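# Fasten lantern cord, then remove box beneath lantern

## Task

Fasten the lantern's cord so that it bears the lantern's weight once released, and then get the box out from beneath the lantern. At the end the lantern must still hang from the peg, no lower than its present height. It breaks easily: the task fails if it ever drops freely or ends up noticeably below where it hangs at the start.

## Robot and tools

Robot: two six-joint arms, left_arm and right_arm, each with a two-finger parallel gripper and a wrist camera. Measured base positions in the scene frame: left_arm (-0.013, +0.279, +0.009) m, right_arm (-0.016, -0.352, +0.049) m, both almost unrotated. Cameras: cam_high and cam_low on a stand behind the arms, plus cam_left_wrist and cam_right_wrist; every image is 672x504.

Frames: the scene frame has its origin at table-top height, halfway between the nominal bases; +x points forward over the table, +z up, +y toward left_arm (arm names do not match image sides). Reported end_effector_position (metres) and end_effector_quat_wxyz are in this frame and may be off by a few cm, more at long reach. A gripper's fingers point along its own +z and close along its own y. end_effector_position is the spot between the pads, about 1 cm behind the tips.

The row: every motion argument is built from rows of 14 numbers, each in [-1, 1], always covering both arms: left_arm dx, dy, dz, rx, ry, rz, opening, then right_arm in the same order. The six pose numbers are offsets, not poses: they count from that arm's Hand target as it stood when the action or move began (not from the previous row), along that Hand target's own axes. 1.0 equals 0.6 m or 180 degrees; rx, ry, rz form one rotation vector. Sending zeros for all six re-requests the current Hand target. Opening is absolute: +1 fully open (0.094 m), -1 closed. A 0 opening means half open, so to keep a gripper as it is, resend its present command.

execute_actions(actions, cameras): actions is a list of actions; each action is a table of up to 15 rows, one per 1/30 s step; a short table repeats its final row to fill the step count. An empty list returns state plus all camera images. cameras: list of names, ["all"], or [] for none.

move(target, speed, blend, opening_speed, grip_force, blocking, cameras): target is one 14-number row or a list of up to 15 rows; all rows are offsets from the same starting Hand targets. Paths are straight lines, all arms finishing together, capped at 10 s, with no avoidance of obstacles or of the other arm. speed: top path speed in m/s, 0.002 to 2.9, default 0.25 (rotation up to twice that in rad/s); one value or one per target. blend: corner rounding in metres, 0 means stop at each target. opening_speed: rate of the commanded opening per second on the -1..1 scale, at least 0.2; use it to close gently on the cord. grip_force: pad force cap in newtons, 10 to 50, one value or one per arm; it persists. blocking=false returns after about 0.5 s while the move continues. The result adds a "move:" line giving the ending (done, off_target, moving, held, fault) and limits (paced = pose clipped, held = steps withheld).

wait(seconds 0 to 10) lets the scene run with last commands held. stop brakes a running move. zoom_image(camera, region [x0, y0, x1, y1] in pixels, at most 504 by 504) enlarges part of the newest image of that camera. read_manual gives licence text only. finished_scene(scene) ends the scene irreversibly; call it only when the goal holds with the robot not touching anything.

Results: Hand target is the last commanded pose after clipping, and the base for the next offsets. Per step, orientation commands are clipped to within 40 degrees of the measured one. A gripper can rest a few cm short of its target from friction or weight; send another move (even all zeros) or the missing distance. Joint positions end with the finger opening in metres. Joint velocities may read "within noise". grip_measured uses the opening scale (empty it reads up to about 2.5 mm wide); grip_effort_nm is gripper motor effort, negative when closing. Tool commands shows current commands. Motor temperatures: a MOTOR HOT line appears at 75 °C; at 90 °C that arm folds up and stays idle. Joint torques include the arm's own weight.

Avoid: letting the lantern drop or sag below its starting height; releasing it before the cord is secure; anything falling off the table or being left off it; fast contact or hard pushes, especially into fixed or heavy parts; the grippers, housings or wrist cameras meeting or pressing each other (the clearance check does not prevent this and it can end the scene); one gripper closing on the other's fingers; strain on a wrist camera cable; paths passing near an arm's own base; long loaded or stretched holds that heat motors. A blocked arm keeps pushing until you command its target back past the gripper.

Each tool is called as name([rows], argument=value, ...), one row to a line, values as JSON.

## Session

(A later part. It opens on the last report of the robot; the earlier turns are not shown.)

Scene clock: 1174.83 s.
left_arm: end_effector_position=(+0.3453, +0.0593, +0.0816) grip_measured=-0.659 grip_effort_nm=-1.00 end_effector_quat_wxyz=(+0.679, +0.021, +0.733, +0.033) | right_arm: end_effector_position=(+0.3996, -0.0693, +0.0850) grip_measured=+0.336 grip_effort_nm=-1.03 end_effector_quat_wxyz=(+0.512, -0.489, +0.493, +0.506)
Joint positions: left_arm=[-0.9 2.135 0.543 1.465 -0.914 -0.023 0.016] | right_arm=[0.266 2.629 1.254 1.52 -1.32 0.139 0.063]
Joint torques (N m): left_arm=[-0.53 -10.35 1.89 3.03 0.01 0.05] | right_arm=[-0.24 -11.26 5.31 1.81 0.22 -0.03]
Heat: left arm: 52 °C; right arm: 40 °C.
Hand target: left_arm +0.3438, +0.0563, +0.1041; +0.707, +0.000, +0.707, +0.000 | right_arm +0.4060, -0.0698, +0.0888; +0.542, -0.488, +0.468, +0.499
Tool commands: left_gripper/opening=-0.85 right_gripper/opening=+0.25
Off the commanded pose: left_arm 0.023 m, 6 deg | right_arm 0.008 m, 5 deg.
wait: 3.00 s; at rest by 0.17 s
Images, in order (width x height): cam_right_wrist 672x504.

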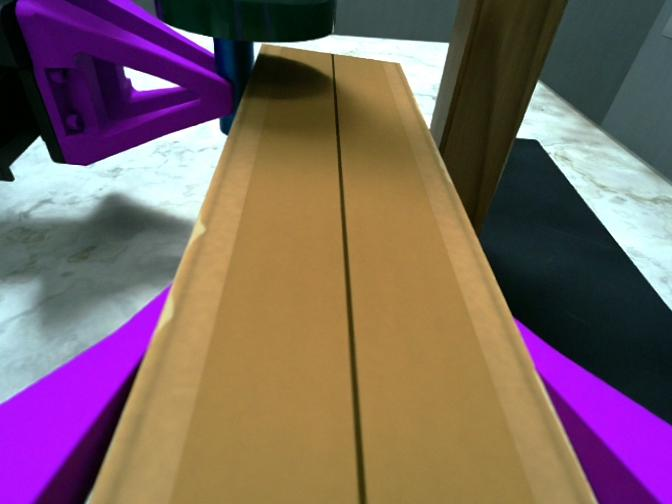

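wait(seconds=2, cameras=["cam_right_wrist","cam_high"])

zoom_image(camera="cam_high", region=[230, 100, 360, 280])

Scene clock: 1182.63 s.
left_arm: end_effector_position=(+0.3453, +0.0593, +0.0816) grip_measured=-0.659 grip_effort_nm=-1.00 end_effector_quat_wxyz=(+0.679, +0.021, +0.733, +0.033) | right_arm: end_effector_position=(+0.3996, -0.0693, +0.0850) grip_measured=+0.336 grip_effort_nm=-1.03 end_effector_quat_wxyz=(+0.512, -0.489, +0.493, +0.506)
Joint positions: left_arm=[-0.9 2.135 0.543 1.465 -0.914 -0.023 0.016] | right_arm=[0.266 2.629 1.254 1.52 -1.32 0.139 0.063]
Joint torques (N m): left_arm=[-0.53 -10.35 1.87 3.03 0.01 0.04] | right_arm=[-0.25 -11.26 5.33 1.81 0.21 -0.03]
Motor temperatures (°C): left_arm=[22 28 36 53 23 23 25] | right_arm=[23 41 30 32 22 21 28]
Heat: left arm: 53 °C; right arm: 41 °C.
Hand target: left_arm +0.3438, +0.0563, +0.1041; +0.707, +0.000, +0.707, +0.000 | right_arm +0.4060, -0.0698, +0.0888; +0.542, -0.488, +0.468, +0.499
Tool commands: left_gripper/opening=-0.85 right_gripper/opening=+0.25
Off the commanded pose: left_arm 0.023 m, 6 deg | right_arm 0.008 m, 5 deg.
wait: 2.00 s; at rest from the start
Images, in order (width x height): cam_high 672x504, cam_right_wrist 672x504.

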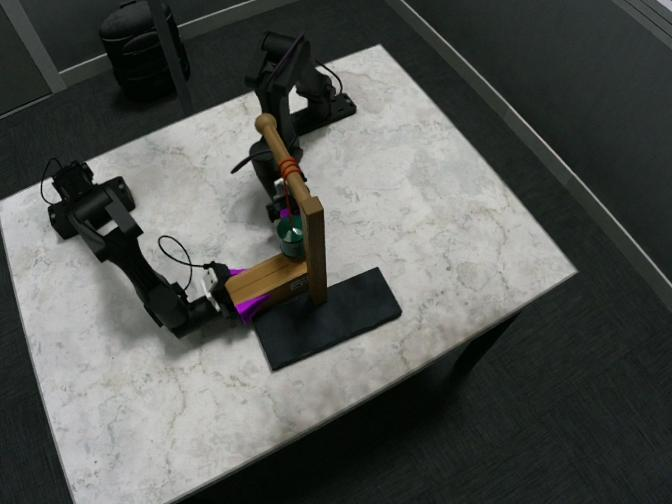

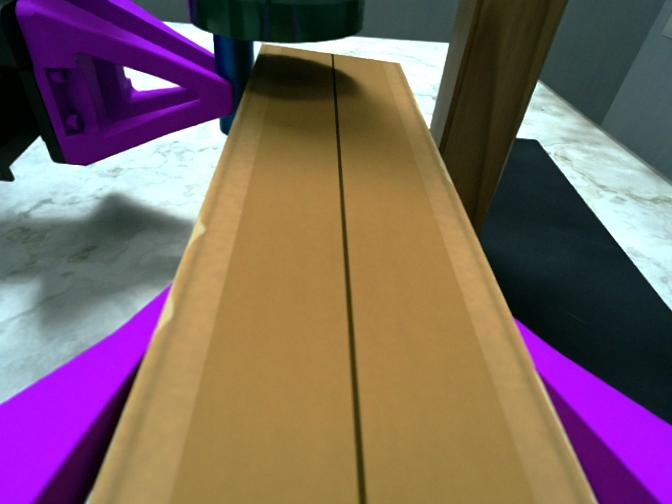

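Scaled by 2.800 from the camera's 672x504 image, which has a finer 960x720 frame.

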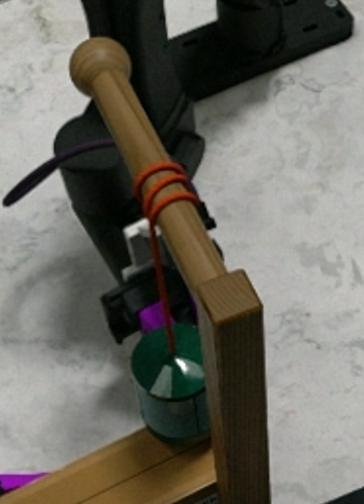

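move(target=[-0.02,0,0,0,0,0,-0.85,0,0,0,0,0,0,0.25], speed=0.02, cameras=["cam_right_wrist","cam_left_wrist"])

zoom_image(camera="cam_left_wrist", region=[250, 0, 450, 250])

Scene clock: 1192.63 s.
left_arm: end_effector_position=(+0.3451, +0.0594, +0.0949) grip_measured=-0.659 grip_effort_nm=-1.00 end_effector_quat_wxyz=(+0.686, +0.018, +0.727, +0.029) | right_arm: end_effector_position=(+0.3996, -0.0693, +0.0850) grip_measured=+0.336 grip_effort_nm=-1.03 end_effector_quat_wxyz=(+0.512, -0.489, +0.493, +0.506)
Joint positions: left_arm=[-0.9 2.094 0.537 1.464 -0.914 -0.007 0.016] | right_arm=[0.266 2.629 1.254 1.52 -1.32 0.139 0.063]
Joint torques (N m): left_arm=[-0.43 -10.59 2.26 2.82 0.07 0.04] | right_arm=[-0.24 -11.26 5.33 1.81 0.22 -0.03]
Heat: left arm: 54 °C; right arm: 41 °C.
Hand target: left_arm +0.3438, +0.0563, +0.1160; +0.707, +0.000, +0.707, +0.000 | right_arm +0.4060, -0.0698, +0.0888; +0.542, -0.488, +0.468, +0.499
Off the commanded pose: left_arm 0.021 m, 5 deg | right_arm 0.008 m, 5 deg.
joint sent to its limit (right arm) — joint 4 (wrist pitch), upper limit. The joint targets still meet the commanded pose.
move: off_target (left_arm, right_arm)
Images, in order (width x height): cam_left_wrist 672x504, cam_right_wrist 672x504.

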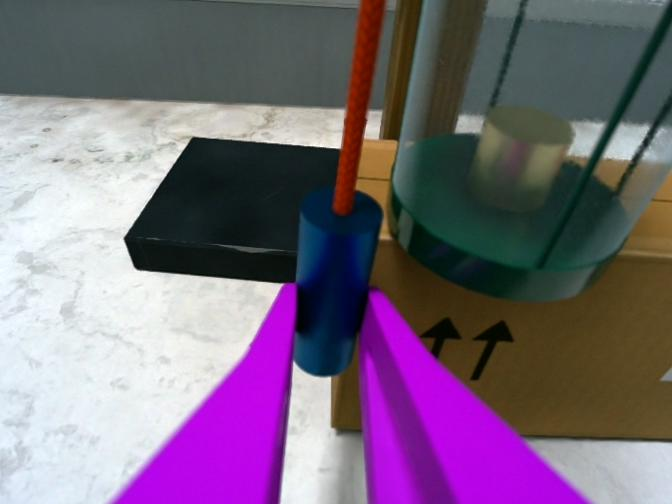

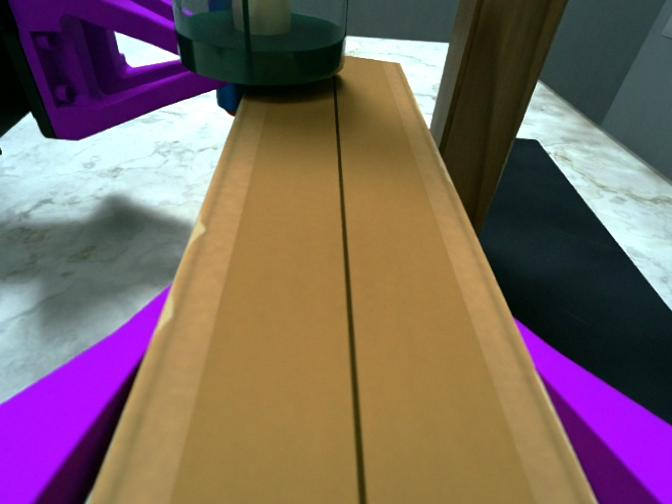

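Scaled by 2.016 from the camera's 672x504 image, which has a finer 960x720 frame.

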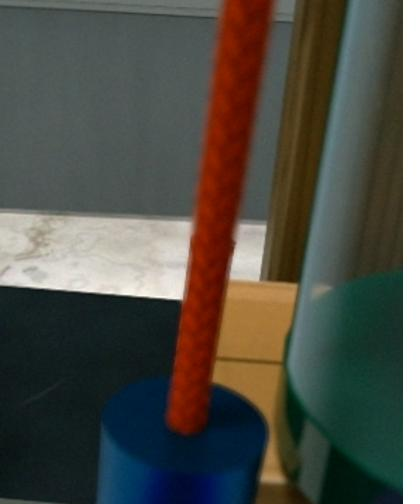

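move(target=[0,0,0,0,0,0,-0.3,0,0,0,0,0,0,0.25], opening_speed=0.4, speed=0.02, cameras=["cam_right_wrist","cam_left_wrist","cam_high"])

wait(seconds=2, cameras=["cam_right_wrist","cam_left_wrist"])

Scene clock: 1210.57 s.
left_arm: end_effector_position=(+0.3451, +0.0594, +0.0949) grip_measured=-0.302 grip_effort_nm=0.14 end_effector_quat_wxyz=(+0.686, +0.019, +0.727, +0.029) | right_arm: end_effector_position=(+0.3996, -0.0693, +0.0850) grip_measured=+0.336 grip_effort_nm=-1.03 end_effector_quat_wxyz=(+0.512, -0.489, +0.493, +0.506)
Joint positions: left_arm=[-0.9 2.094 0.537 1.464 -0.913 -0.006 0.033] | right_arm=[0.266 2.629 1.254 1.52 -1.32 0.139 0.063]
Joint torques (N m): left_arm=[-0.44 -10.55 2.22 2.81 0.06 0.04] | right_arm=[-0.25 -11.26 5.33 1.81 0.22 -0.04]
Heat: left arm: 54 °C; right arm: 41 °C.
Hand target: left_arm +0.3438, +0.0563, +0.1160; +0.707, +0.000, +0.707, +0.000 | right_arm +0.4060, -0.0698, +0.0888; +0.542, -0.488, +0.468, +0.499
Off the commanded pose: left_arm 0.021 m, 5 deg | right_arm 0.008 m, 5 deg.
joint sent to its limit (right arm) — joint 4 (wrist pitch), upper limit. The joint targets still meet the commanded pose.
move: off_target (left_arm, right_arm)
Images, in order (width x height): cam_high 672x504, cam_left_wrist 672x504, cam_right_wrist 672x504.

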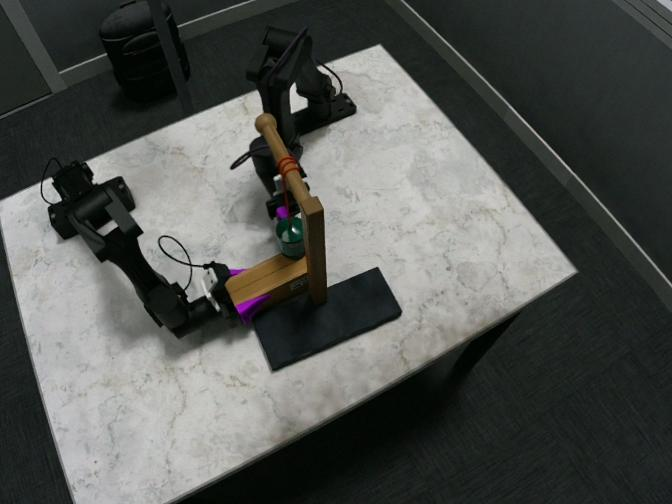

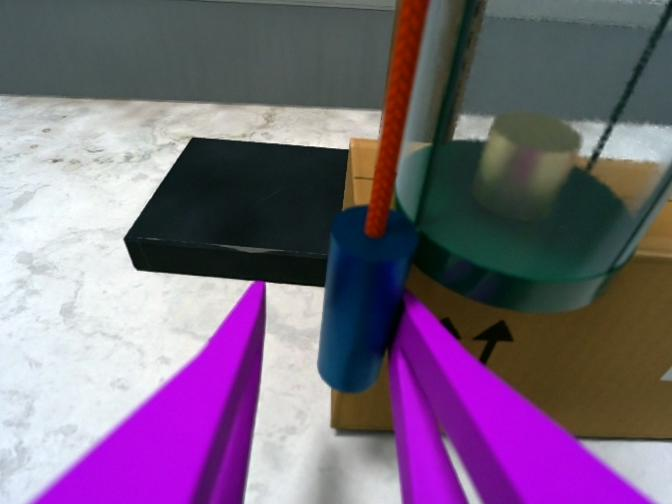

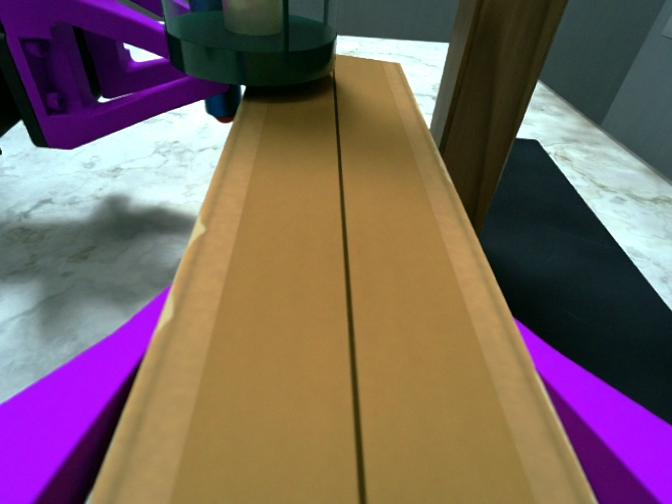

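Scene clock: 1212.57 s.
left_arm: end_effector_position=(+0.3451, +0.0594, +0.0949) grip_measured=-0.302 grip_effort_nm=0.14 end_effector_quat_wxyz=(+0.686, +0.019, +0.727, +0.029) | right_arm: end_effector_position=(+0.3996, -0.0693, +0.0850) grip_measured=+0.336 grip_effort_nm=-1.03 end_effector_quat_wxyz=(+0.512, -0.489, +0.493, +0.506)
Joint positions: left_arm=[-0.9 2.094 0.537 1.464 -0.913 -0.006 0.033] | right_arm=[0.266 2.629 1.254 1.52 -1.32 0.139 0.063]
Joint torques (N m): left_arm=[-0.46 -10.59 2.28 2.82 0.06 0.04] | right_arm=[-0.24 -11.28 5.33 1.81 0.22 -0.04]
Heat: left arm: 54 °C; right arm: 41 °C.
Hand target: left_arm +0.3438, +0.0563, +0.1160; +0.707, +0.000, +0.707, +0.000 | right_arm +0.4060, -0.0698, +0.0888; +0.542, -0.488, +0.468, +0.499
Tool commands: left_gripper/opening=-0.3 right_gripper/opening=+0.25
Off the commanded pose: left_arm 0.021 m, 5 deg | right_arm 0.008 m, 5 deg.
wait: 2.00 s; at rest by 0.17 s
Images, in order (width x height): cam_left_wrist 672x504, cam_right_wrist 672x504.

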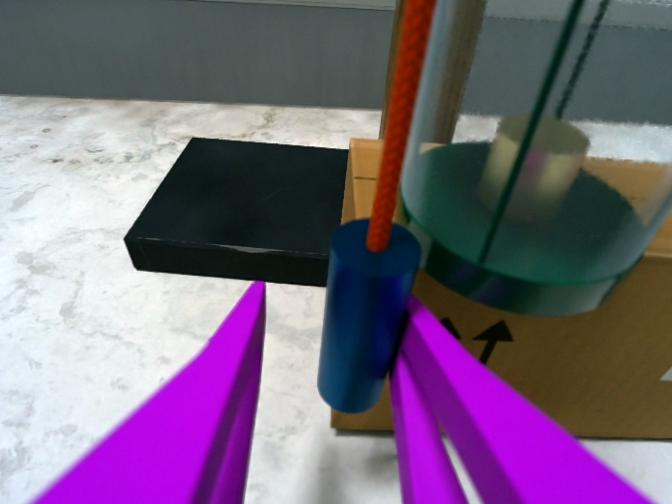

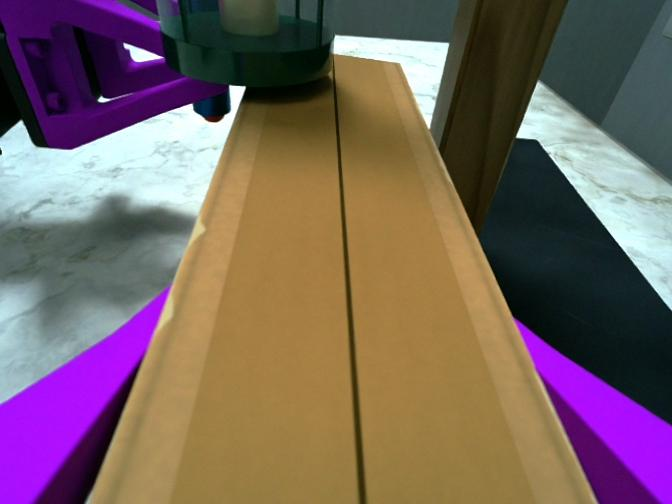

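wait(seconds=5, cameras=["cam_left_wrist","cam_right_wrist","cam_low"])

zoom_image(camera="cam_low", region=[260, 160, 380, 280])

Scene clock: 1227.80 s.
left_arm: end_effector_position=(+0.3451, +0.0594, +0.0949) grip_measured=-0.302 grip_effort_nm=0.14 end_effector_quat_wxyz=(+0.686, +0.019, +0.727, +0.029) | right_arm: end_effector_position=(+0.3996, -0.0693, +0.0850) grip_measured=+0.336 grip_effort_nm=-1.03 end_effector_quat_wxyz=(+0.512, -0.489, +0.493, +0.506)
Joint positions: left_arm=[-0.9 2.094 0.537 1.464 -0.913 -0.006 0.033] | right_arm=[0.266 2.629 1.254 1.52 -1.32 0.139 0.063]
Joint torques (N m): left_arm=[-0.39 -10.58 2.21 2.83 0.07 0.04] | right_arm=[-0.23 -11.28 5.33 1.82 0.22 -0.04]
Motor temperatures (°C): left_arm=[22 29 36 55 23 23 24] | right_arm=[23 41 30 32 22 21 28]
Heat: left arm: 55 °C; right arm: 41 °C.
Hand target: left_arm +0.3438, +0.0563, +0.1160; +0.707, +0.000, +0.707, +0.000 | right_arm +0.4060, -0.0698, +0.0888; +0.542, -0.488, +0.468, +0.499
Tool commands: left_gripper/opening=-0.3 right_gripper/opening=+0.25
Off the commanded pose: left_arm 0.021 m, 5 deg | right_arm 0.008 m, 5 deg.
wait: 5.00 s; at rest from the start
Images, in order (width x height): cam_low 672x504, cam_left_wrist 672x504, cam_right_wrist 672x504.

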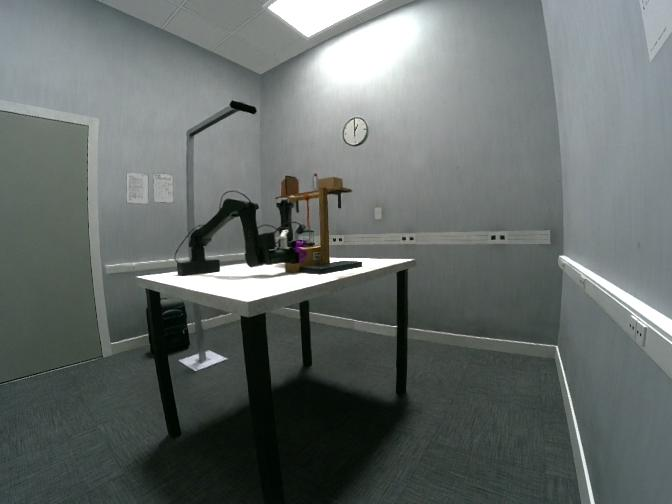

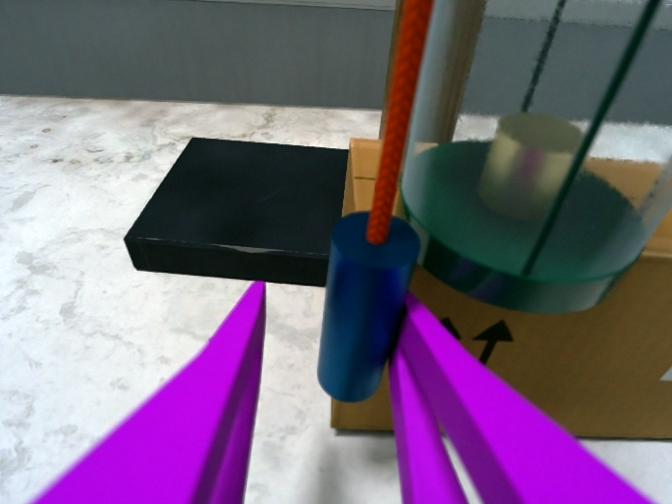

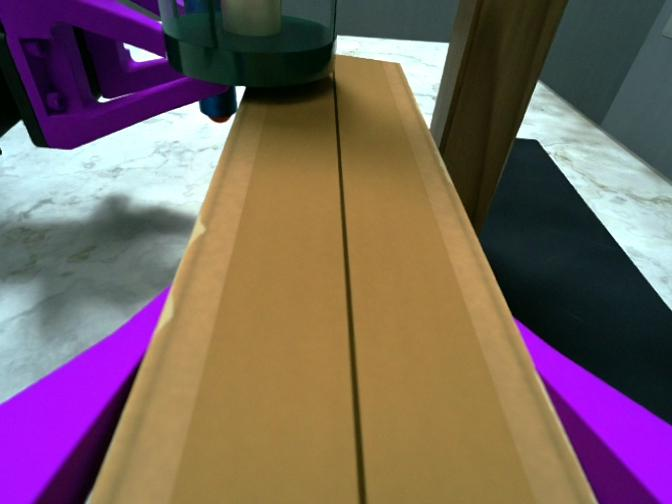

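Scaled by 4.200 from the camera's 672x504 image, which has a finer 960x720 frame.

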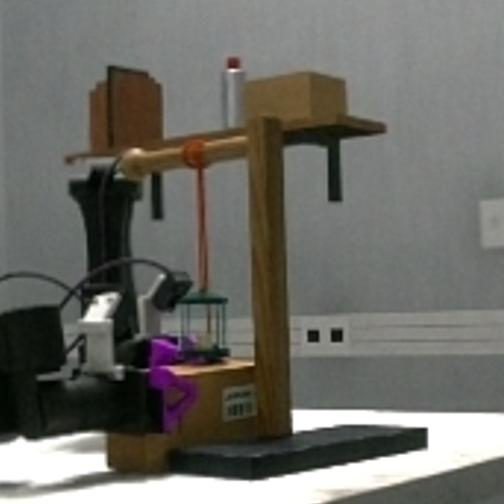

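move(target=[0,0,0,0,0,0,-0.3,-0.065,0,0,0,0,0,0.25], speed=0.04, cameras=["cam_left_wrist","cam_right_wrist"])

Scene clock: 1234.13 s.
left_arm: end_effector_position=(+0.3451, +0.0594, +0.0949) grip_measured=-0.302 grip_effort_nm=0.14 end_effector_quat_wxyz=(+0.686, +0.019, +0.727, +0.029) | right_arm: end_effector_position=(+0.3966, -0.0700, +0.0914) grip_measured=+0.336 grip_effort_nm=-1.03 end_effector_quat_wxyz=(+0.502, -0.480, +0.502, +0.516)
Joint positions: left_arm=[-0.9 2.094 0.537 1.464 -0.913 -0.006 0.033] | right_arm=[0.266 2.603 1.231 1.52 -1.321 0.18 0.063]
Joint torques (N m): left_arm=[-0.42 -10.62 2.21 2.83 0.06 0.03] | right_arm=[-0.68 -18.4 3.21 1.82 0.19 0.11]
Motor temperatures (°C): left_arm=[22 29 36 55 23 23 24] | right_arm=[23 41 30 32 22 21 28]
Heat: left arm: 55 °C; right arm: 41 °C.
Hand target: left_arm +0.3438, +0.0563, +0.1160; +0.707, +0.000, +0.707, +0.000 | right_arm +0.4036, -0.0730, +0.1275; +0.542, -0.488, +0.468, +0.499
Off the commanded pose: left_arm 0.021 m, 5 deg | right_arm 0.037 m, 6 deg.
joint sent to its limit (right arm) — joint 4 (wrist pitch), upper limit. The joint targets still meet the commanded pose.
move: off_target (left_arm, right_arm)
Images, in order (width x height): cam_left_wrist 672x504, cam_right_wrist 672x504.

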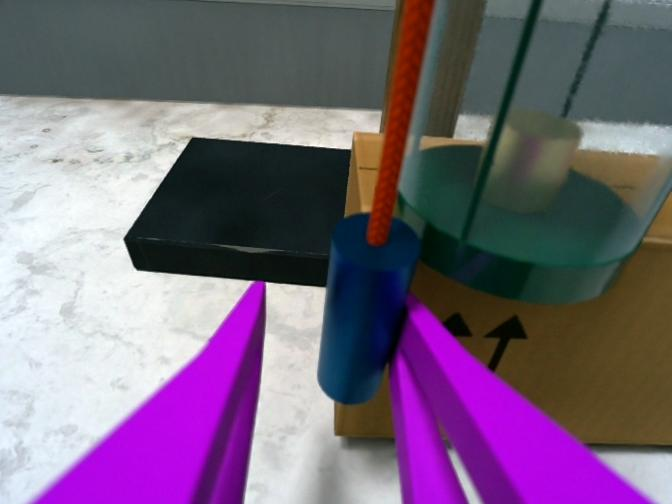

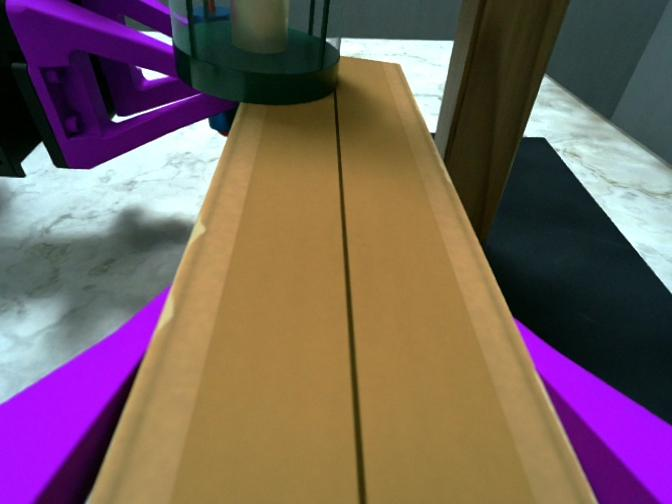

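move(target=[0,0,0,0,0,0,-0.3,-0.03,0,0,0,0,0,0.25], speed=0.04, cameras=["cam_left_wrist","cam_right_wrist"])

Scene clock: 1238.37 s.
left_arm: end_effector_position=(+0.3451, +0.0594, +0.0949) grip_measured=-0.302 grip_effort_nm=0.14 end_effector_quat_wxyz=(+0.686, +0.019, +0.727, +0.029) | right_arm: end_effector_position=(+0.3951, -0.0701, +0.1105) grip_measured=+0.336 grip_effort_nm=-1.03 end_effector_quat_wxyz=(+0.502, -0.481, +0.497, +0.519)
Joint positions: left_arm=[-0.9 2.094 0.537 1.464 -0.913 -0.006 0.033] | right_arm=[0.266 2.551 1.212 1.52 -1.326 0.21 0.063]
Joint torques (N m): left_arm=[-0.39 -10.56 2.25 2.83 0.06 0.03] | right_arm=[-0.94 -18.06 3.37 1.8 0.27 0.1]
Motor temperatures (°C): left_arm=[22 30 36 55 23 23 24] | right_arm=[23 42 29 32 22 21 28]
Heat: left arm: 55 °C; right arm: 42 °C.
Hand target: left_arm +0.3438, +0.0563, +0.1160; +0.707, +0.000, +0.707, +0.000 | right_arm +0.4024, -0.0746, +0.1455; +0.542, -0.488, +0.468, +0.499
Off the commanded pose: left_arm 0.021 m, 5 deg | right_arm 0.036 m, 6 deg.
joint sent to its limit (right arm) — joint 4 (wrist pitch), upper limit. The joint targets still meet the commanded pose.
move: off_target (left_arm, right_arm)
Images, in order (width x height): cam_left_wrist 672x504, cam_right_wrist 672x504.

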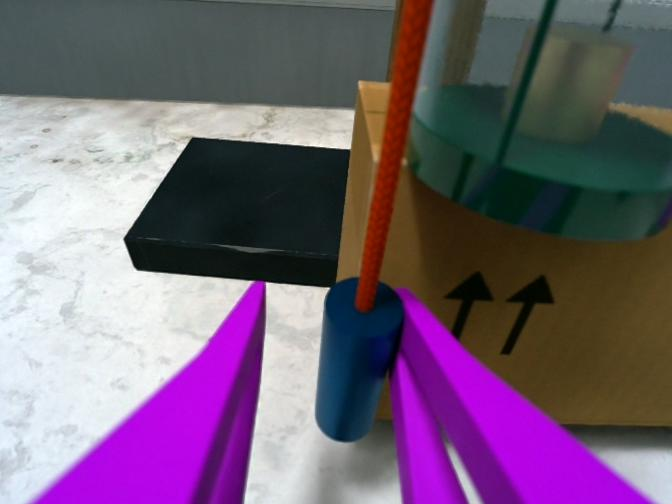

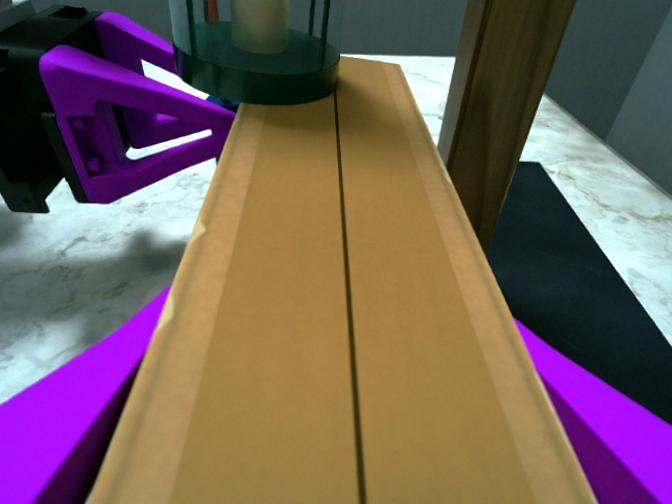

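move([
  [0,0,0,0,0,0,-0.3,0,0,0,0,0,0,0.25],
  [0,0,0,0,0,0,-0.85,0,0,0,0,0,0,0.25],
], opening_speed=0.7, cameras=[])

move([
  [-0.075,0.01,-0.05,0,0,0,-0.85,0,0,0,0,0,0,0.25],
  [-0.09,-0.13,-0.055,0,0,-0.05,-0.85,0,0,0,0,0,0,0.25],
  [-0.10,-0.26,-0.055,0,0,-0.25,-0.85,0,0,0,0,0,0,0.25],
], speed=0.12, blend=[0.02,0.02,0], cameras=["cam_left_wrist","cam_right_wrist","cam_high"])

Scene clock: 1259.73 s.
left_arm: end_effector_position=(+0.3451, +0.0593, +0.0949) grip_measured=-0.645 grip_effort_nm=-0.99 end_effector_quat_wxyz=(+0.686, +0.019, +0.727, +0.029) | right_arm: end_effector_position=(+0.3950, -0.0701, +0.1105) grip_measured=+0.336 grip_effort_nm=-1.03 end_effector_quat_wxyz=(+0.502, -0.481, +0.497, +0.519)
Joint positions: left_arm=[-0.9 2.094 0.537 1.464 -0.913 -0.006 0.017] | right_arm=[0.266 2.551 1.212 1.52 -1.327 0.21 0.063]
Joint torques (N m): left_arm=[-0.47 -10.56 2.21 2.83 0.07 0.04] | right_arm=[-0.95 -18.09 3.34 1.8 0.28 0.11]
Motor temperatures (°C): left_arm=[22 30 35 56 22 23 23] | right_arm=[23 50 28 32 22 21 28]
Heat: left arm: 56 °C; right arm: 50 °C.
Hand target: left_arm +0.3438, +0.0563, +0.1160; +0.707, +0.000, +0.707, +0.000 | right_arm +0.4024, -0.0746, +0.1455; +0.542, -0.488, +0.468, +0.499
Off the commanded pose: left_arm 0.021 m, 5 deg | right_arm 0.036 m, 6 deg.
joint sent to its limit (right arm) — joint 4 (wrist pitch), upper limit. The joint targets still meet the commanded pose.
move: off_target (left_arm, right_arm); target 2's new opening was sent with left_arm's hand 0.021 m and 5 deg from that target
No camera images: "cameras" was empty.

Scene clock: 1264.23 s.
left_arm: end_effector_position=(+0.3109, -0.0953, +0.1756) grip_measured=-0.645 grip_effort_nm=-1.00 end_effector_quat_wxyz=(+0.653, -0.267, +0.655, -0.271) | right_arm: end_effector_position=(+0.3950, -0.0701, +0.1105) grip_measured=+0.336 grip_effort_nm=-1.03 end_effector_quat_wxyz=(+0.502, -0.481, +0.497, +0.519)
Joint positions: left_arm=[-1.207 2.097 1.063 1.032 -1.199 -0.783 0.017] | right_arm=[0.266 2.551 1.212 1.52 -1.327 0.21 0.063]
Joint torques (N m): left_arm=[-0.54 -9.24 7.12 1.78 -0.12 -0.02] | right_arm=[-0.94 -18.1 3.36 1.8 0.27 0.11]
Motor temperatures (°C): left_arm=[22 30 36 55 22 23 24] | right_arm=[23 51 28 32 22 21 28]
Heat: left arm: 55 °C; right arm: 51 °C.
Hand target: left_arm +0.3107, -0.0998, +0.1761; +0.653, -0.271, +0.653, -0.271 | right_arm +0.4024, -0.0746, +0.1455; +0.542, -0.488, +0.468, +0.499
Off the commanded pose: left_arm 0.004 m, 0 deg | right_arm 0.036 m, 6 deg.
joint sent to its limit (right arm) — joint 4 (wrist pitch), upper limit. The joint targets still meet the commanded pose.
move: off_target (right_arm)
Images, in order (width x height): cam_high 672x504, cam_left_wrist 672x504, cam_right_wrist 672x504.

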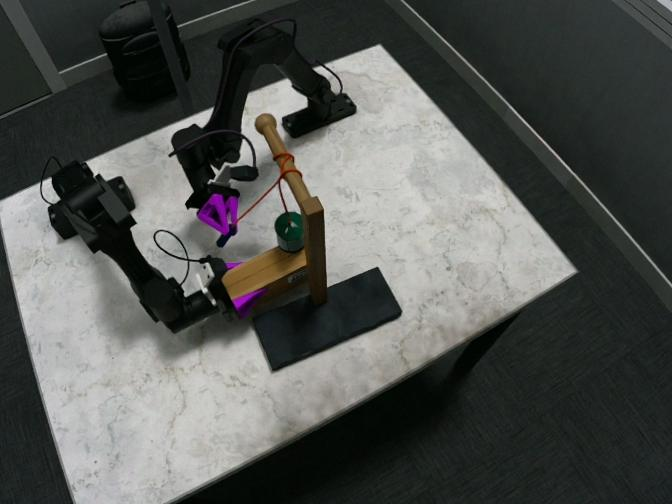

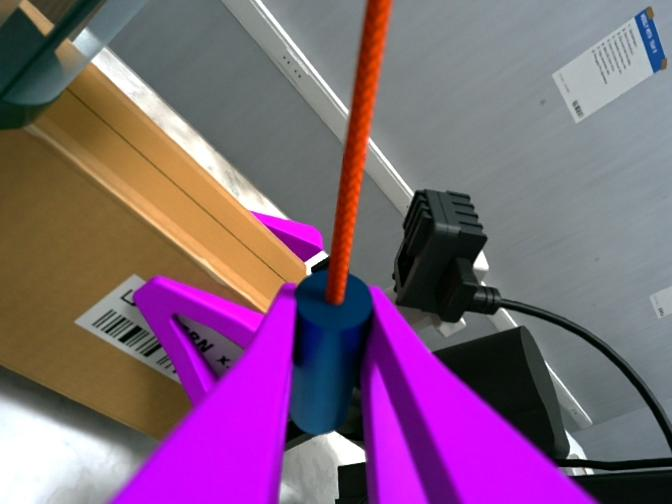

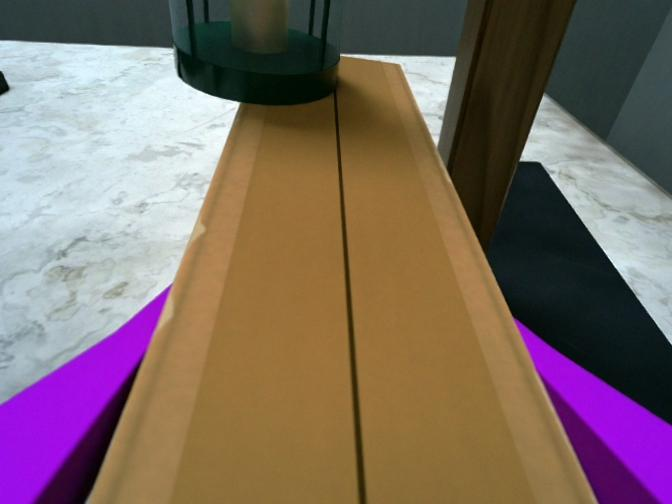

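move([
  [-0.128,-0.164,0,0,0,-0.1,-0.85,0,0,0,0,0,0,0.25],
  [-0.311,-0.311,0.02,0,0,-0.2,-0.85,0,0,0,0,0,0,0.25],
  [-0.470,-0.2345,0.05,0,0,-0.3,-0.85,0,0,0,0,0,0,0.25],
  [-0.547,-0.075,0.05,0,0,-0.3,-0.85,0,0,0,0,0,0,0.25],
], speed=0.12, blend=[0.03,0.03,0.03,0], cameras=["cam_left_wrist","cam_high"])

Scene clock: 1284.53 s.
left_arm: end_effector_position=(+0.3439, +0.0943, +0.4534) grip_measured=-0.645 grip_effort_nm=-1.00 end_effector_quat_wxyz=(-0.460, +0.527, -0.442, +0.561) | right_arm: end_effector_position=(+0.3950, -0.0701, +0.1105) grip_measured=+0.336 grip_effort_nm=-1.03 end_effector_quat_wxyz=(+0.502, -0.481, +0.497, +0.519)
Joint positions: left_arm=[-0.806 1.259 1.258 0.078 -0.793 -1.703 0.017] | right_arm=[0.266 2.551 1.212 1.52 -1.327 0.21 0.063]
Joint torques (N m): left_arm=[0.32 -5.78 5.96 1.22 -0.08 -0.23] | right_arm=[-0.94 -18.07 3.36 1.8 0.28 0.11]
Motor temperatures (°C): left_arm=[22 32 38 49 22 23 25] | right_arm=[23 54 27 32 22 21 28]
Heat: left arm: 49 °C; right arm: 54 °C.
Hand target: left_arm +0.3410, +0.1006, +0.4399; -0.459, +0.538, -0.459, +0.537 | right_arm +0.4024, -0.0746, +0.1455; +0.542, -0.488, +0.468, +0.499
Off the commanded pose: left_arm 0.015 m, 4 deg | right_arm 0.036 m, 6 deg.
joint sent to its limit (right arm) — joint 4 (wrist pitch), upper limit. The joint targets still meet the commanded pose.
move: off_target (left_arm, right_arm)
Images, in order (width x height): cam_high 672x504, cam_left_wrist 672x504.

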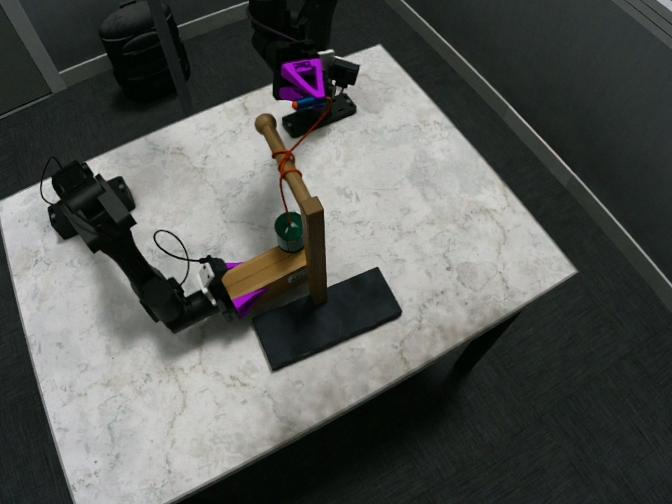

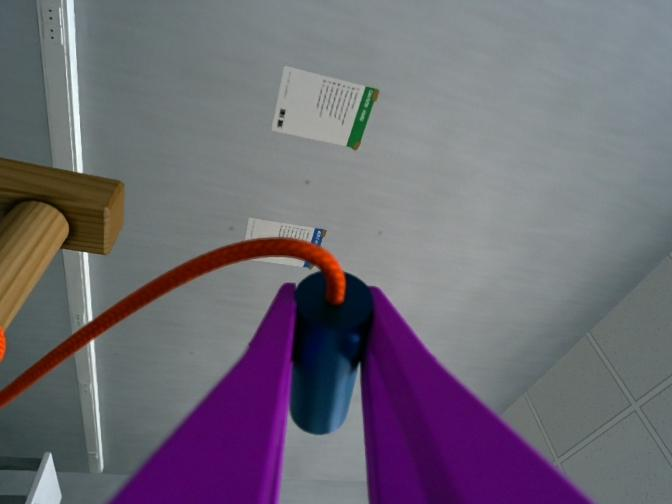

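move([
  [-0.0945,0.171,0,0,0,-0.05,-0.85,0,0,0,0,0,0,0.25],
  [-0.082,0.308,0,0,0,-0.08,-0.85,0,0,0,0,0,0,0.25],
], speed=0.1, blend=[0.03,0], cameras=["cam_left_wrist","cam_high","cam_low"])

zoom_image(camera="cam_high", region=[220, 50, 370, 260])

zoom_image(camera="cam_low", region=[260, 160, 380, 280])

Scene clock: 1305.33 s.
left_arm: end_effector_position=(+0.3411, +0.1147, +0.2573) grip_measured=-0.645 grip_effort_nm=-1.00 end_effector_quat_wxyz=(-0.379, +0.584, -0.390, +0.602) | right_arm: end_effector_position=(+0.3950, -0.0701, +0.1105) grip_measured=+0.336 grip_effort_nm=-1.03 end_effector_quat_wxyz=(+0.502, -0.480, +0.497, +0.519)
Joint positions: left_arm=[-0.746 1.295 0.524 0.789 -0.717 -1.978 0.017] | right_arm=[0.266 2.551 1.212 1.52 -1.327 0.21 0.063]
Joint torques (N m): left_arm=[0.06 -3.32 5.29 2.14 -0.3 0] | right_arm=[-0.94 -18.1 3.36 1.79 0.27 0.11]
Motor temperatures (°C): left_arm=[22 31 37 46 22 23 25] | right_arm=[23 56 27 33 22 21 29]
Heat: left arm: 46 °C; right arm: 56 °C.
Hand target: left_arm +0.3408, +0.1202, +0.2496; -0.388, +0.591, -0.388, +0.591 | right_arm +0.4024, -0.0746, +0.1455; +0.542, -0.488, +0.468, +0.499
Off the commanded pose: left_arm 0.009 m, 2 deg | right_arm 0.036 m, 6 deg.
joint sent to its limit (right arm) — joint 4 (wrist pitch), upper limit. The joint targets still meet the commanded pose.
move: off_target (right_arm)
Images, in order (width x height): cam_high 672x504, cam_low 672x504, cam_left_wrist 672x504.

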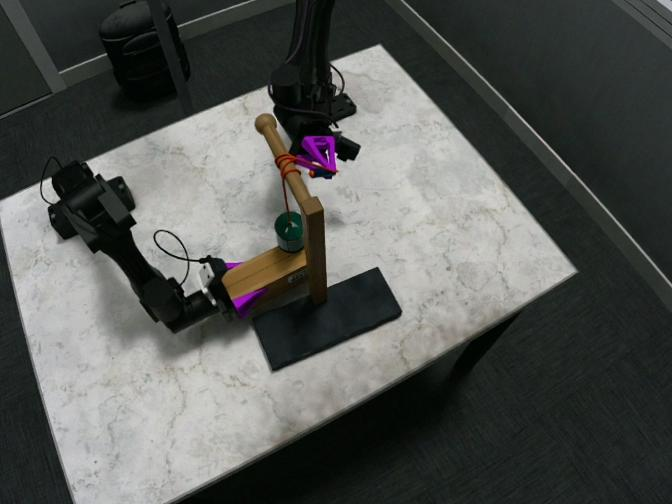

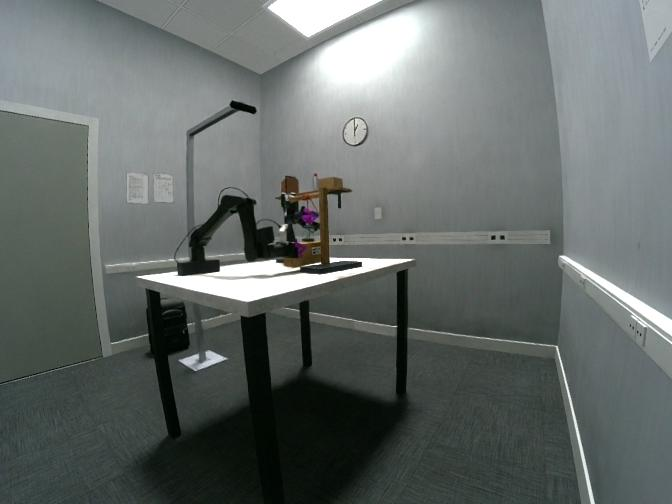

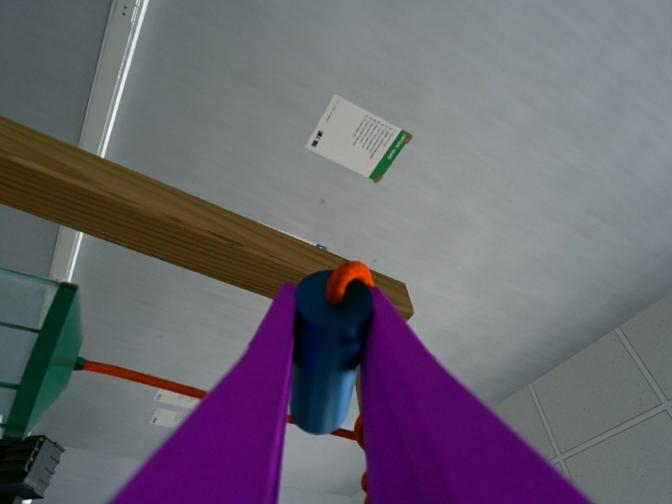

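Scaled by 2.400 from the camera's 672x504 image, which has a finer 960x720 frame.

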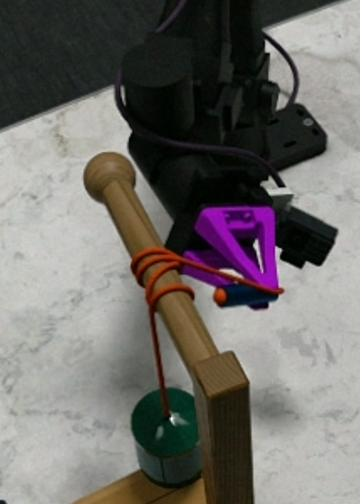

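Scaled by 4.200 from the camera's 672x504 image, which has a finer 960x720 frame.

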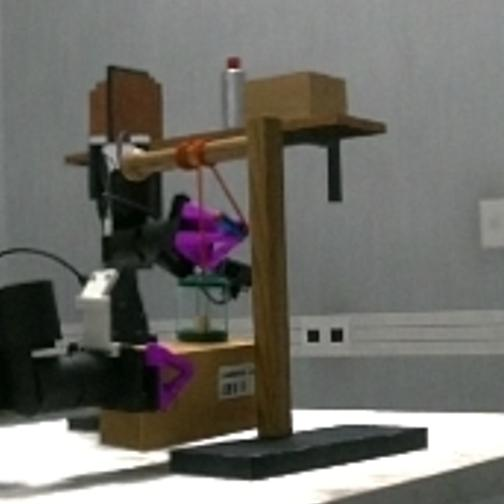

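move(target=[-0.085,0.072,0,0,0,0,-0.85,0,0,0,0,0,0,0.25], speed=0.05, cameras=["cam_high","cam_low"])

zoom_image(camera="cam_high", region=[220, 50, 370, 260])

zoom_image(camera="cam_low", region=[260, 160, 380, 280])

Scene clock: 1317.93 s.
left_arm: end_effector_position=(+0.3305, +0.1153, +0.2452) grip_measured=-0.646 grip_effort_nm=-1.00 end_effector_quat_wxyz=(-0.340, +0.528, -0.371, +0.684) | right_arm: end_effector_position=(+0.3950, -0.0701, +0.1105) grip_measured=+0.336 grip_effort_nm=-1.03 end_effector_quat_wxyz=(+0.502, -0.480, +0.497, +0.519)
Joint positions: left_arm=[-0.69 1.411 0.337 1.269 -0.529 -1.968 0.017] | right_arm=[0.266 2.551 1.212 1.52 -1.327 0.211 0.063]
Joint torques (N m): left_arm=[3.3 -1.78 1.69 1.01 -1.36 0.06] | right_arm=[-0.95 -18.1 3.36 1.79 0.27 0.11]
Motor temperatures (°C): left_arm=[22 30 36 47 23 23 25] | right_arm=[23 57 27 33 22 21 29]
Heat: left arm: 47 °C; right arm: 57 °C.
Hand target: left_arm +0.3408, +0.1499, +0.1898; -0.388, +0.591, -0.388, +0.591 | right_arm +0.4024, -0.0746, +0.1455; +0.542, -0.488, +0.468, +0.499
Off the commanded pose: left_arm 0.066 m, 14 deg | right_arm 0.036 m, 6 deg.
joint sent to its limit (right arm) — joint 4 (wrist pitch), upper limit. The joint targets still meet the commanded pose.
move: off_target (left_arm, right_arm)
Images, in order (width x height): cam_high 672x504, cam_low 672x504.

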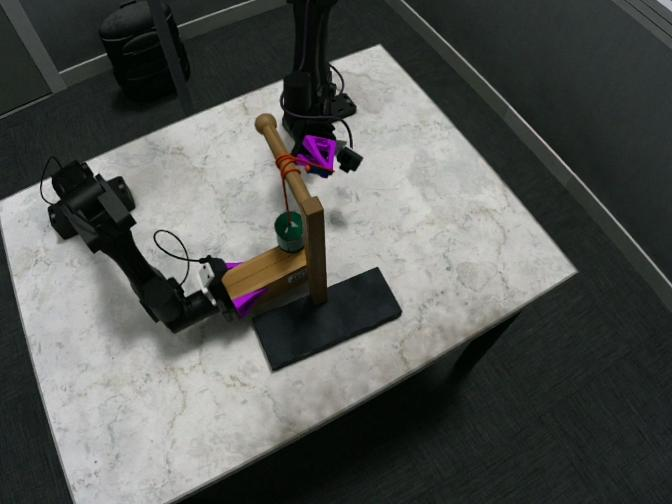

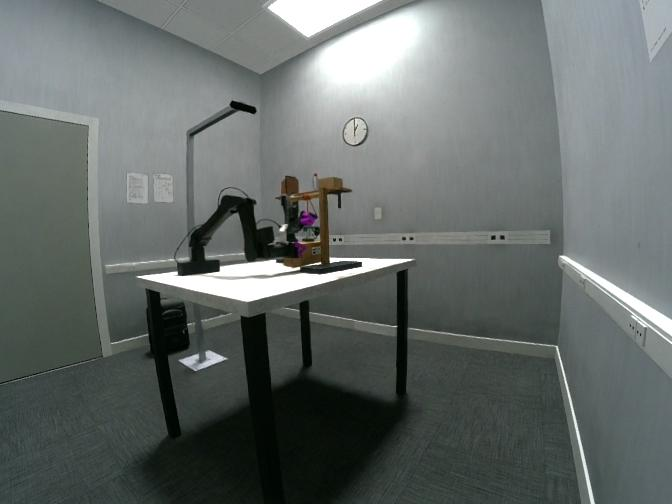

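Scaled by 2.400 from the camera's 672x504 image, which has a finer 960x720 frame.

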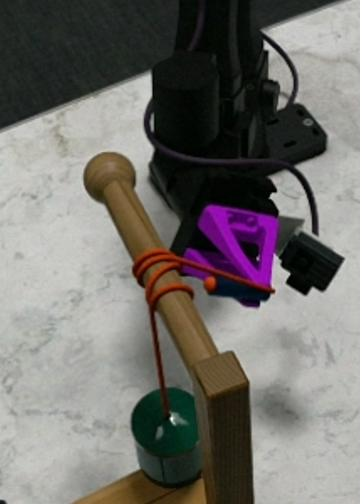

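Scaled by 4.200 from the camera's 672x504 image, which has a finer 960x720 frame.

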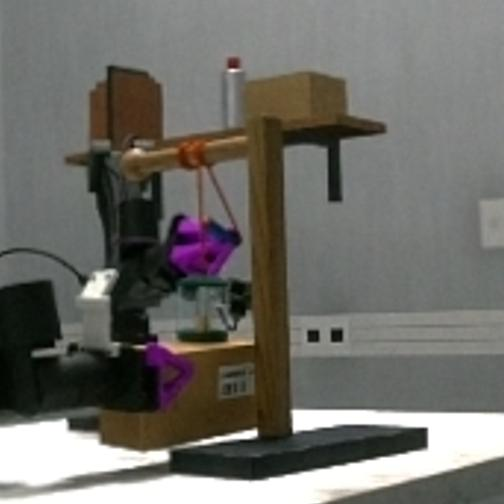

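move(target=[0.13,-0.03,0,0,0,0.35,-0.85,0,0,0,0,0,0,0.25], speed=0.15, cameras=["cam_high","cam_left_wrist"])

zoom_image(camera="cam_high", region=[220, 50, 370, 260])

Scene clock: 1343.50 s.
left_arm: end_effector_position=(+0.3382, +0.0886, +0.2299) grip_measured=-0.646 grip_effort_nm=-1.00 end_effector_quat_wxyz=(+0.635, -0.300, +0.645, -0.302) | right_arm: end_effector_position=(+0.3950, -0.0701, +0.1105) grip_measured=+0.336 grip_effort_nm=-1.03 end_effector_quat_wxyz=(+0.502, -0.480, +0.497, +0.519)
Joint positions: left_arm=[-0.839 1.442 0.535 0.89 -0.829 -0.893 0.017] | right_arm=[0.266 2.551 1.212 1.52 -1.327 0.211 0.063]
Joint torques (N m): left_arm=[-0.53 -4.3 7.98 2.06 -0.15 0.13] | right_arm=[-0.95 -18.1 3.36 1.8 0.28 0.11]
Motor temperatures (°C): left_arm=[22 29 36 44 24 23 26] | right_arm=[23 59 27 33 22 21 29]
Heat: left arm: 44 °C; right arm: 59 °C.
Hand target: left_arm +0.3408, +0.0854, +0.2372; +0.640, -0.301, +0.640, -0.301 | right_arm +0.4024, -0.0746, +0.1455; +0.542, -0.488, +0.468, +0.499
Off the commanded pose: left_arm 0.009 m, 1 deg | right_arm 0.036 m, 6 deg.
joint sent to its limit (right arm) — joint 4 (wrist pitch), upper limit. The joint targets still meet the commanded pose.
move: off_target (right_arm)
Images, in order (width x height): cam_high 672x504, cam_left_wrist 672x504.

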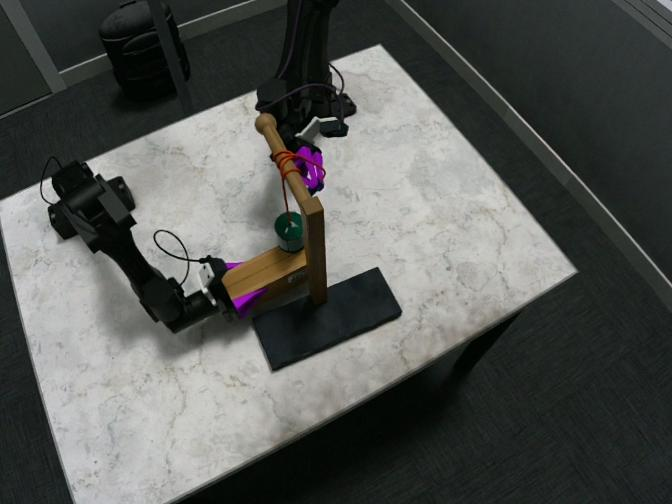

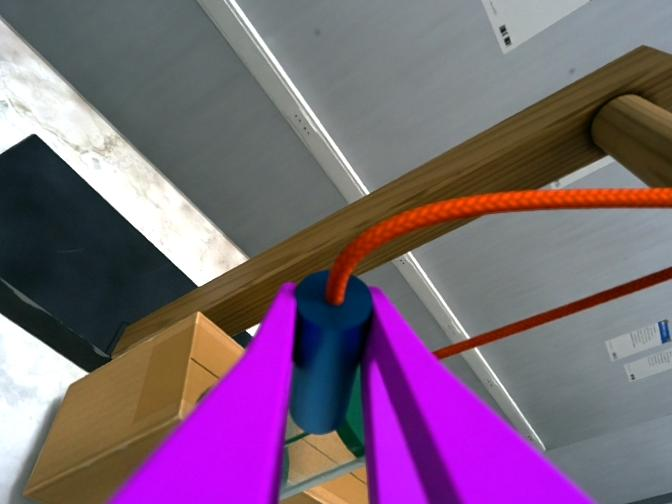

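Scaled by 2.400 from the camera's 672x504 image, which has a finer 960x720 frame.

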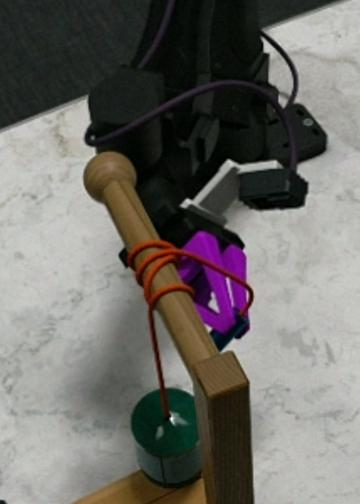

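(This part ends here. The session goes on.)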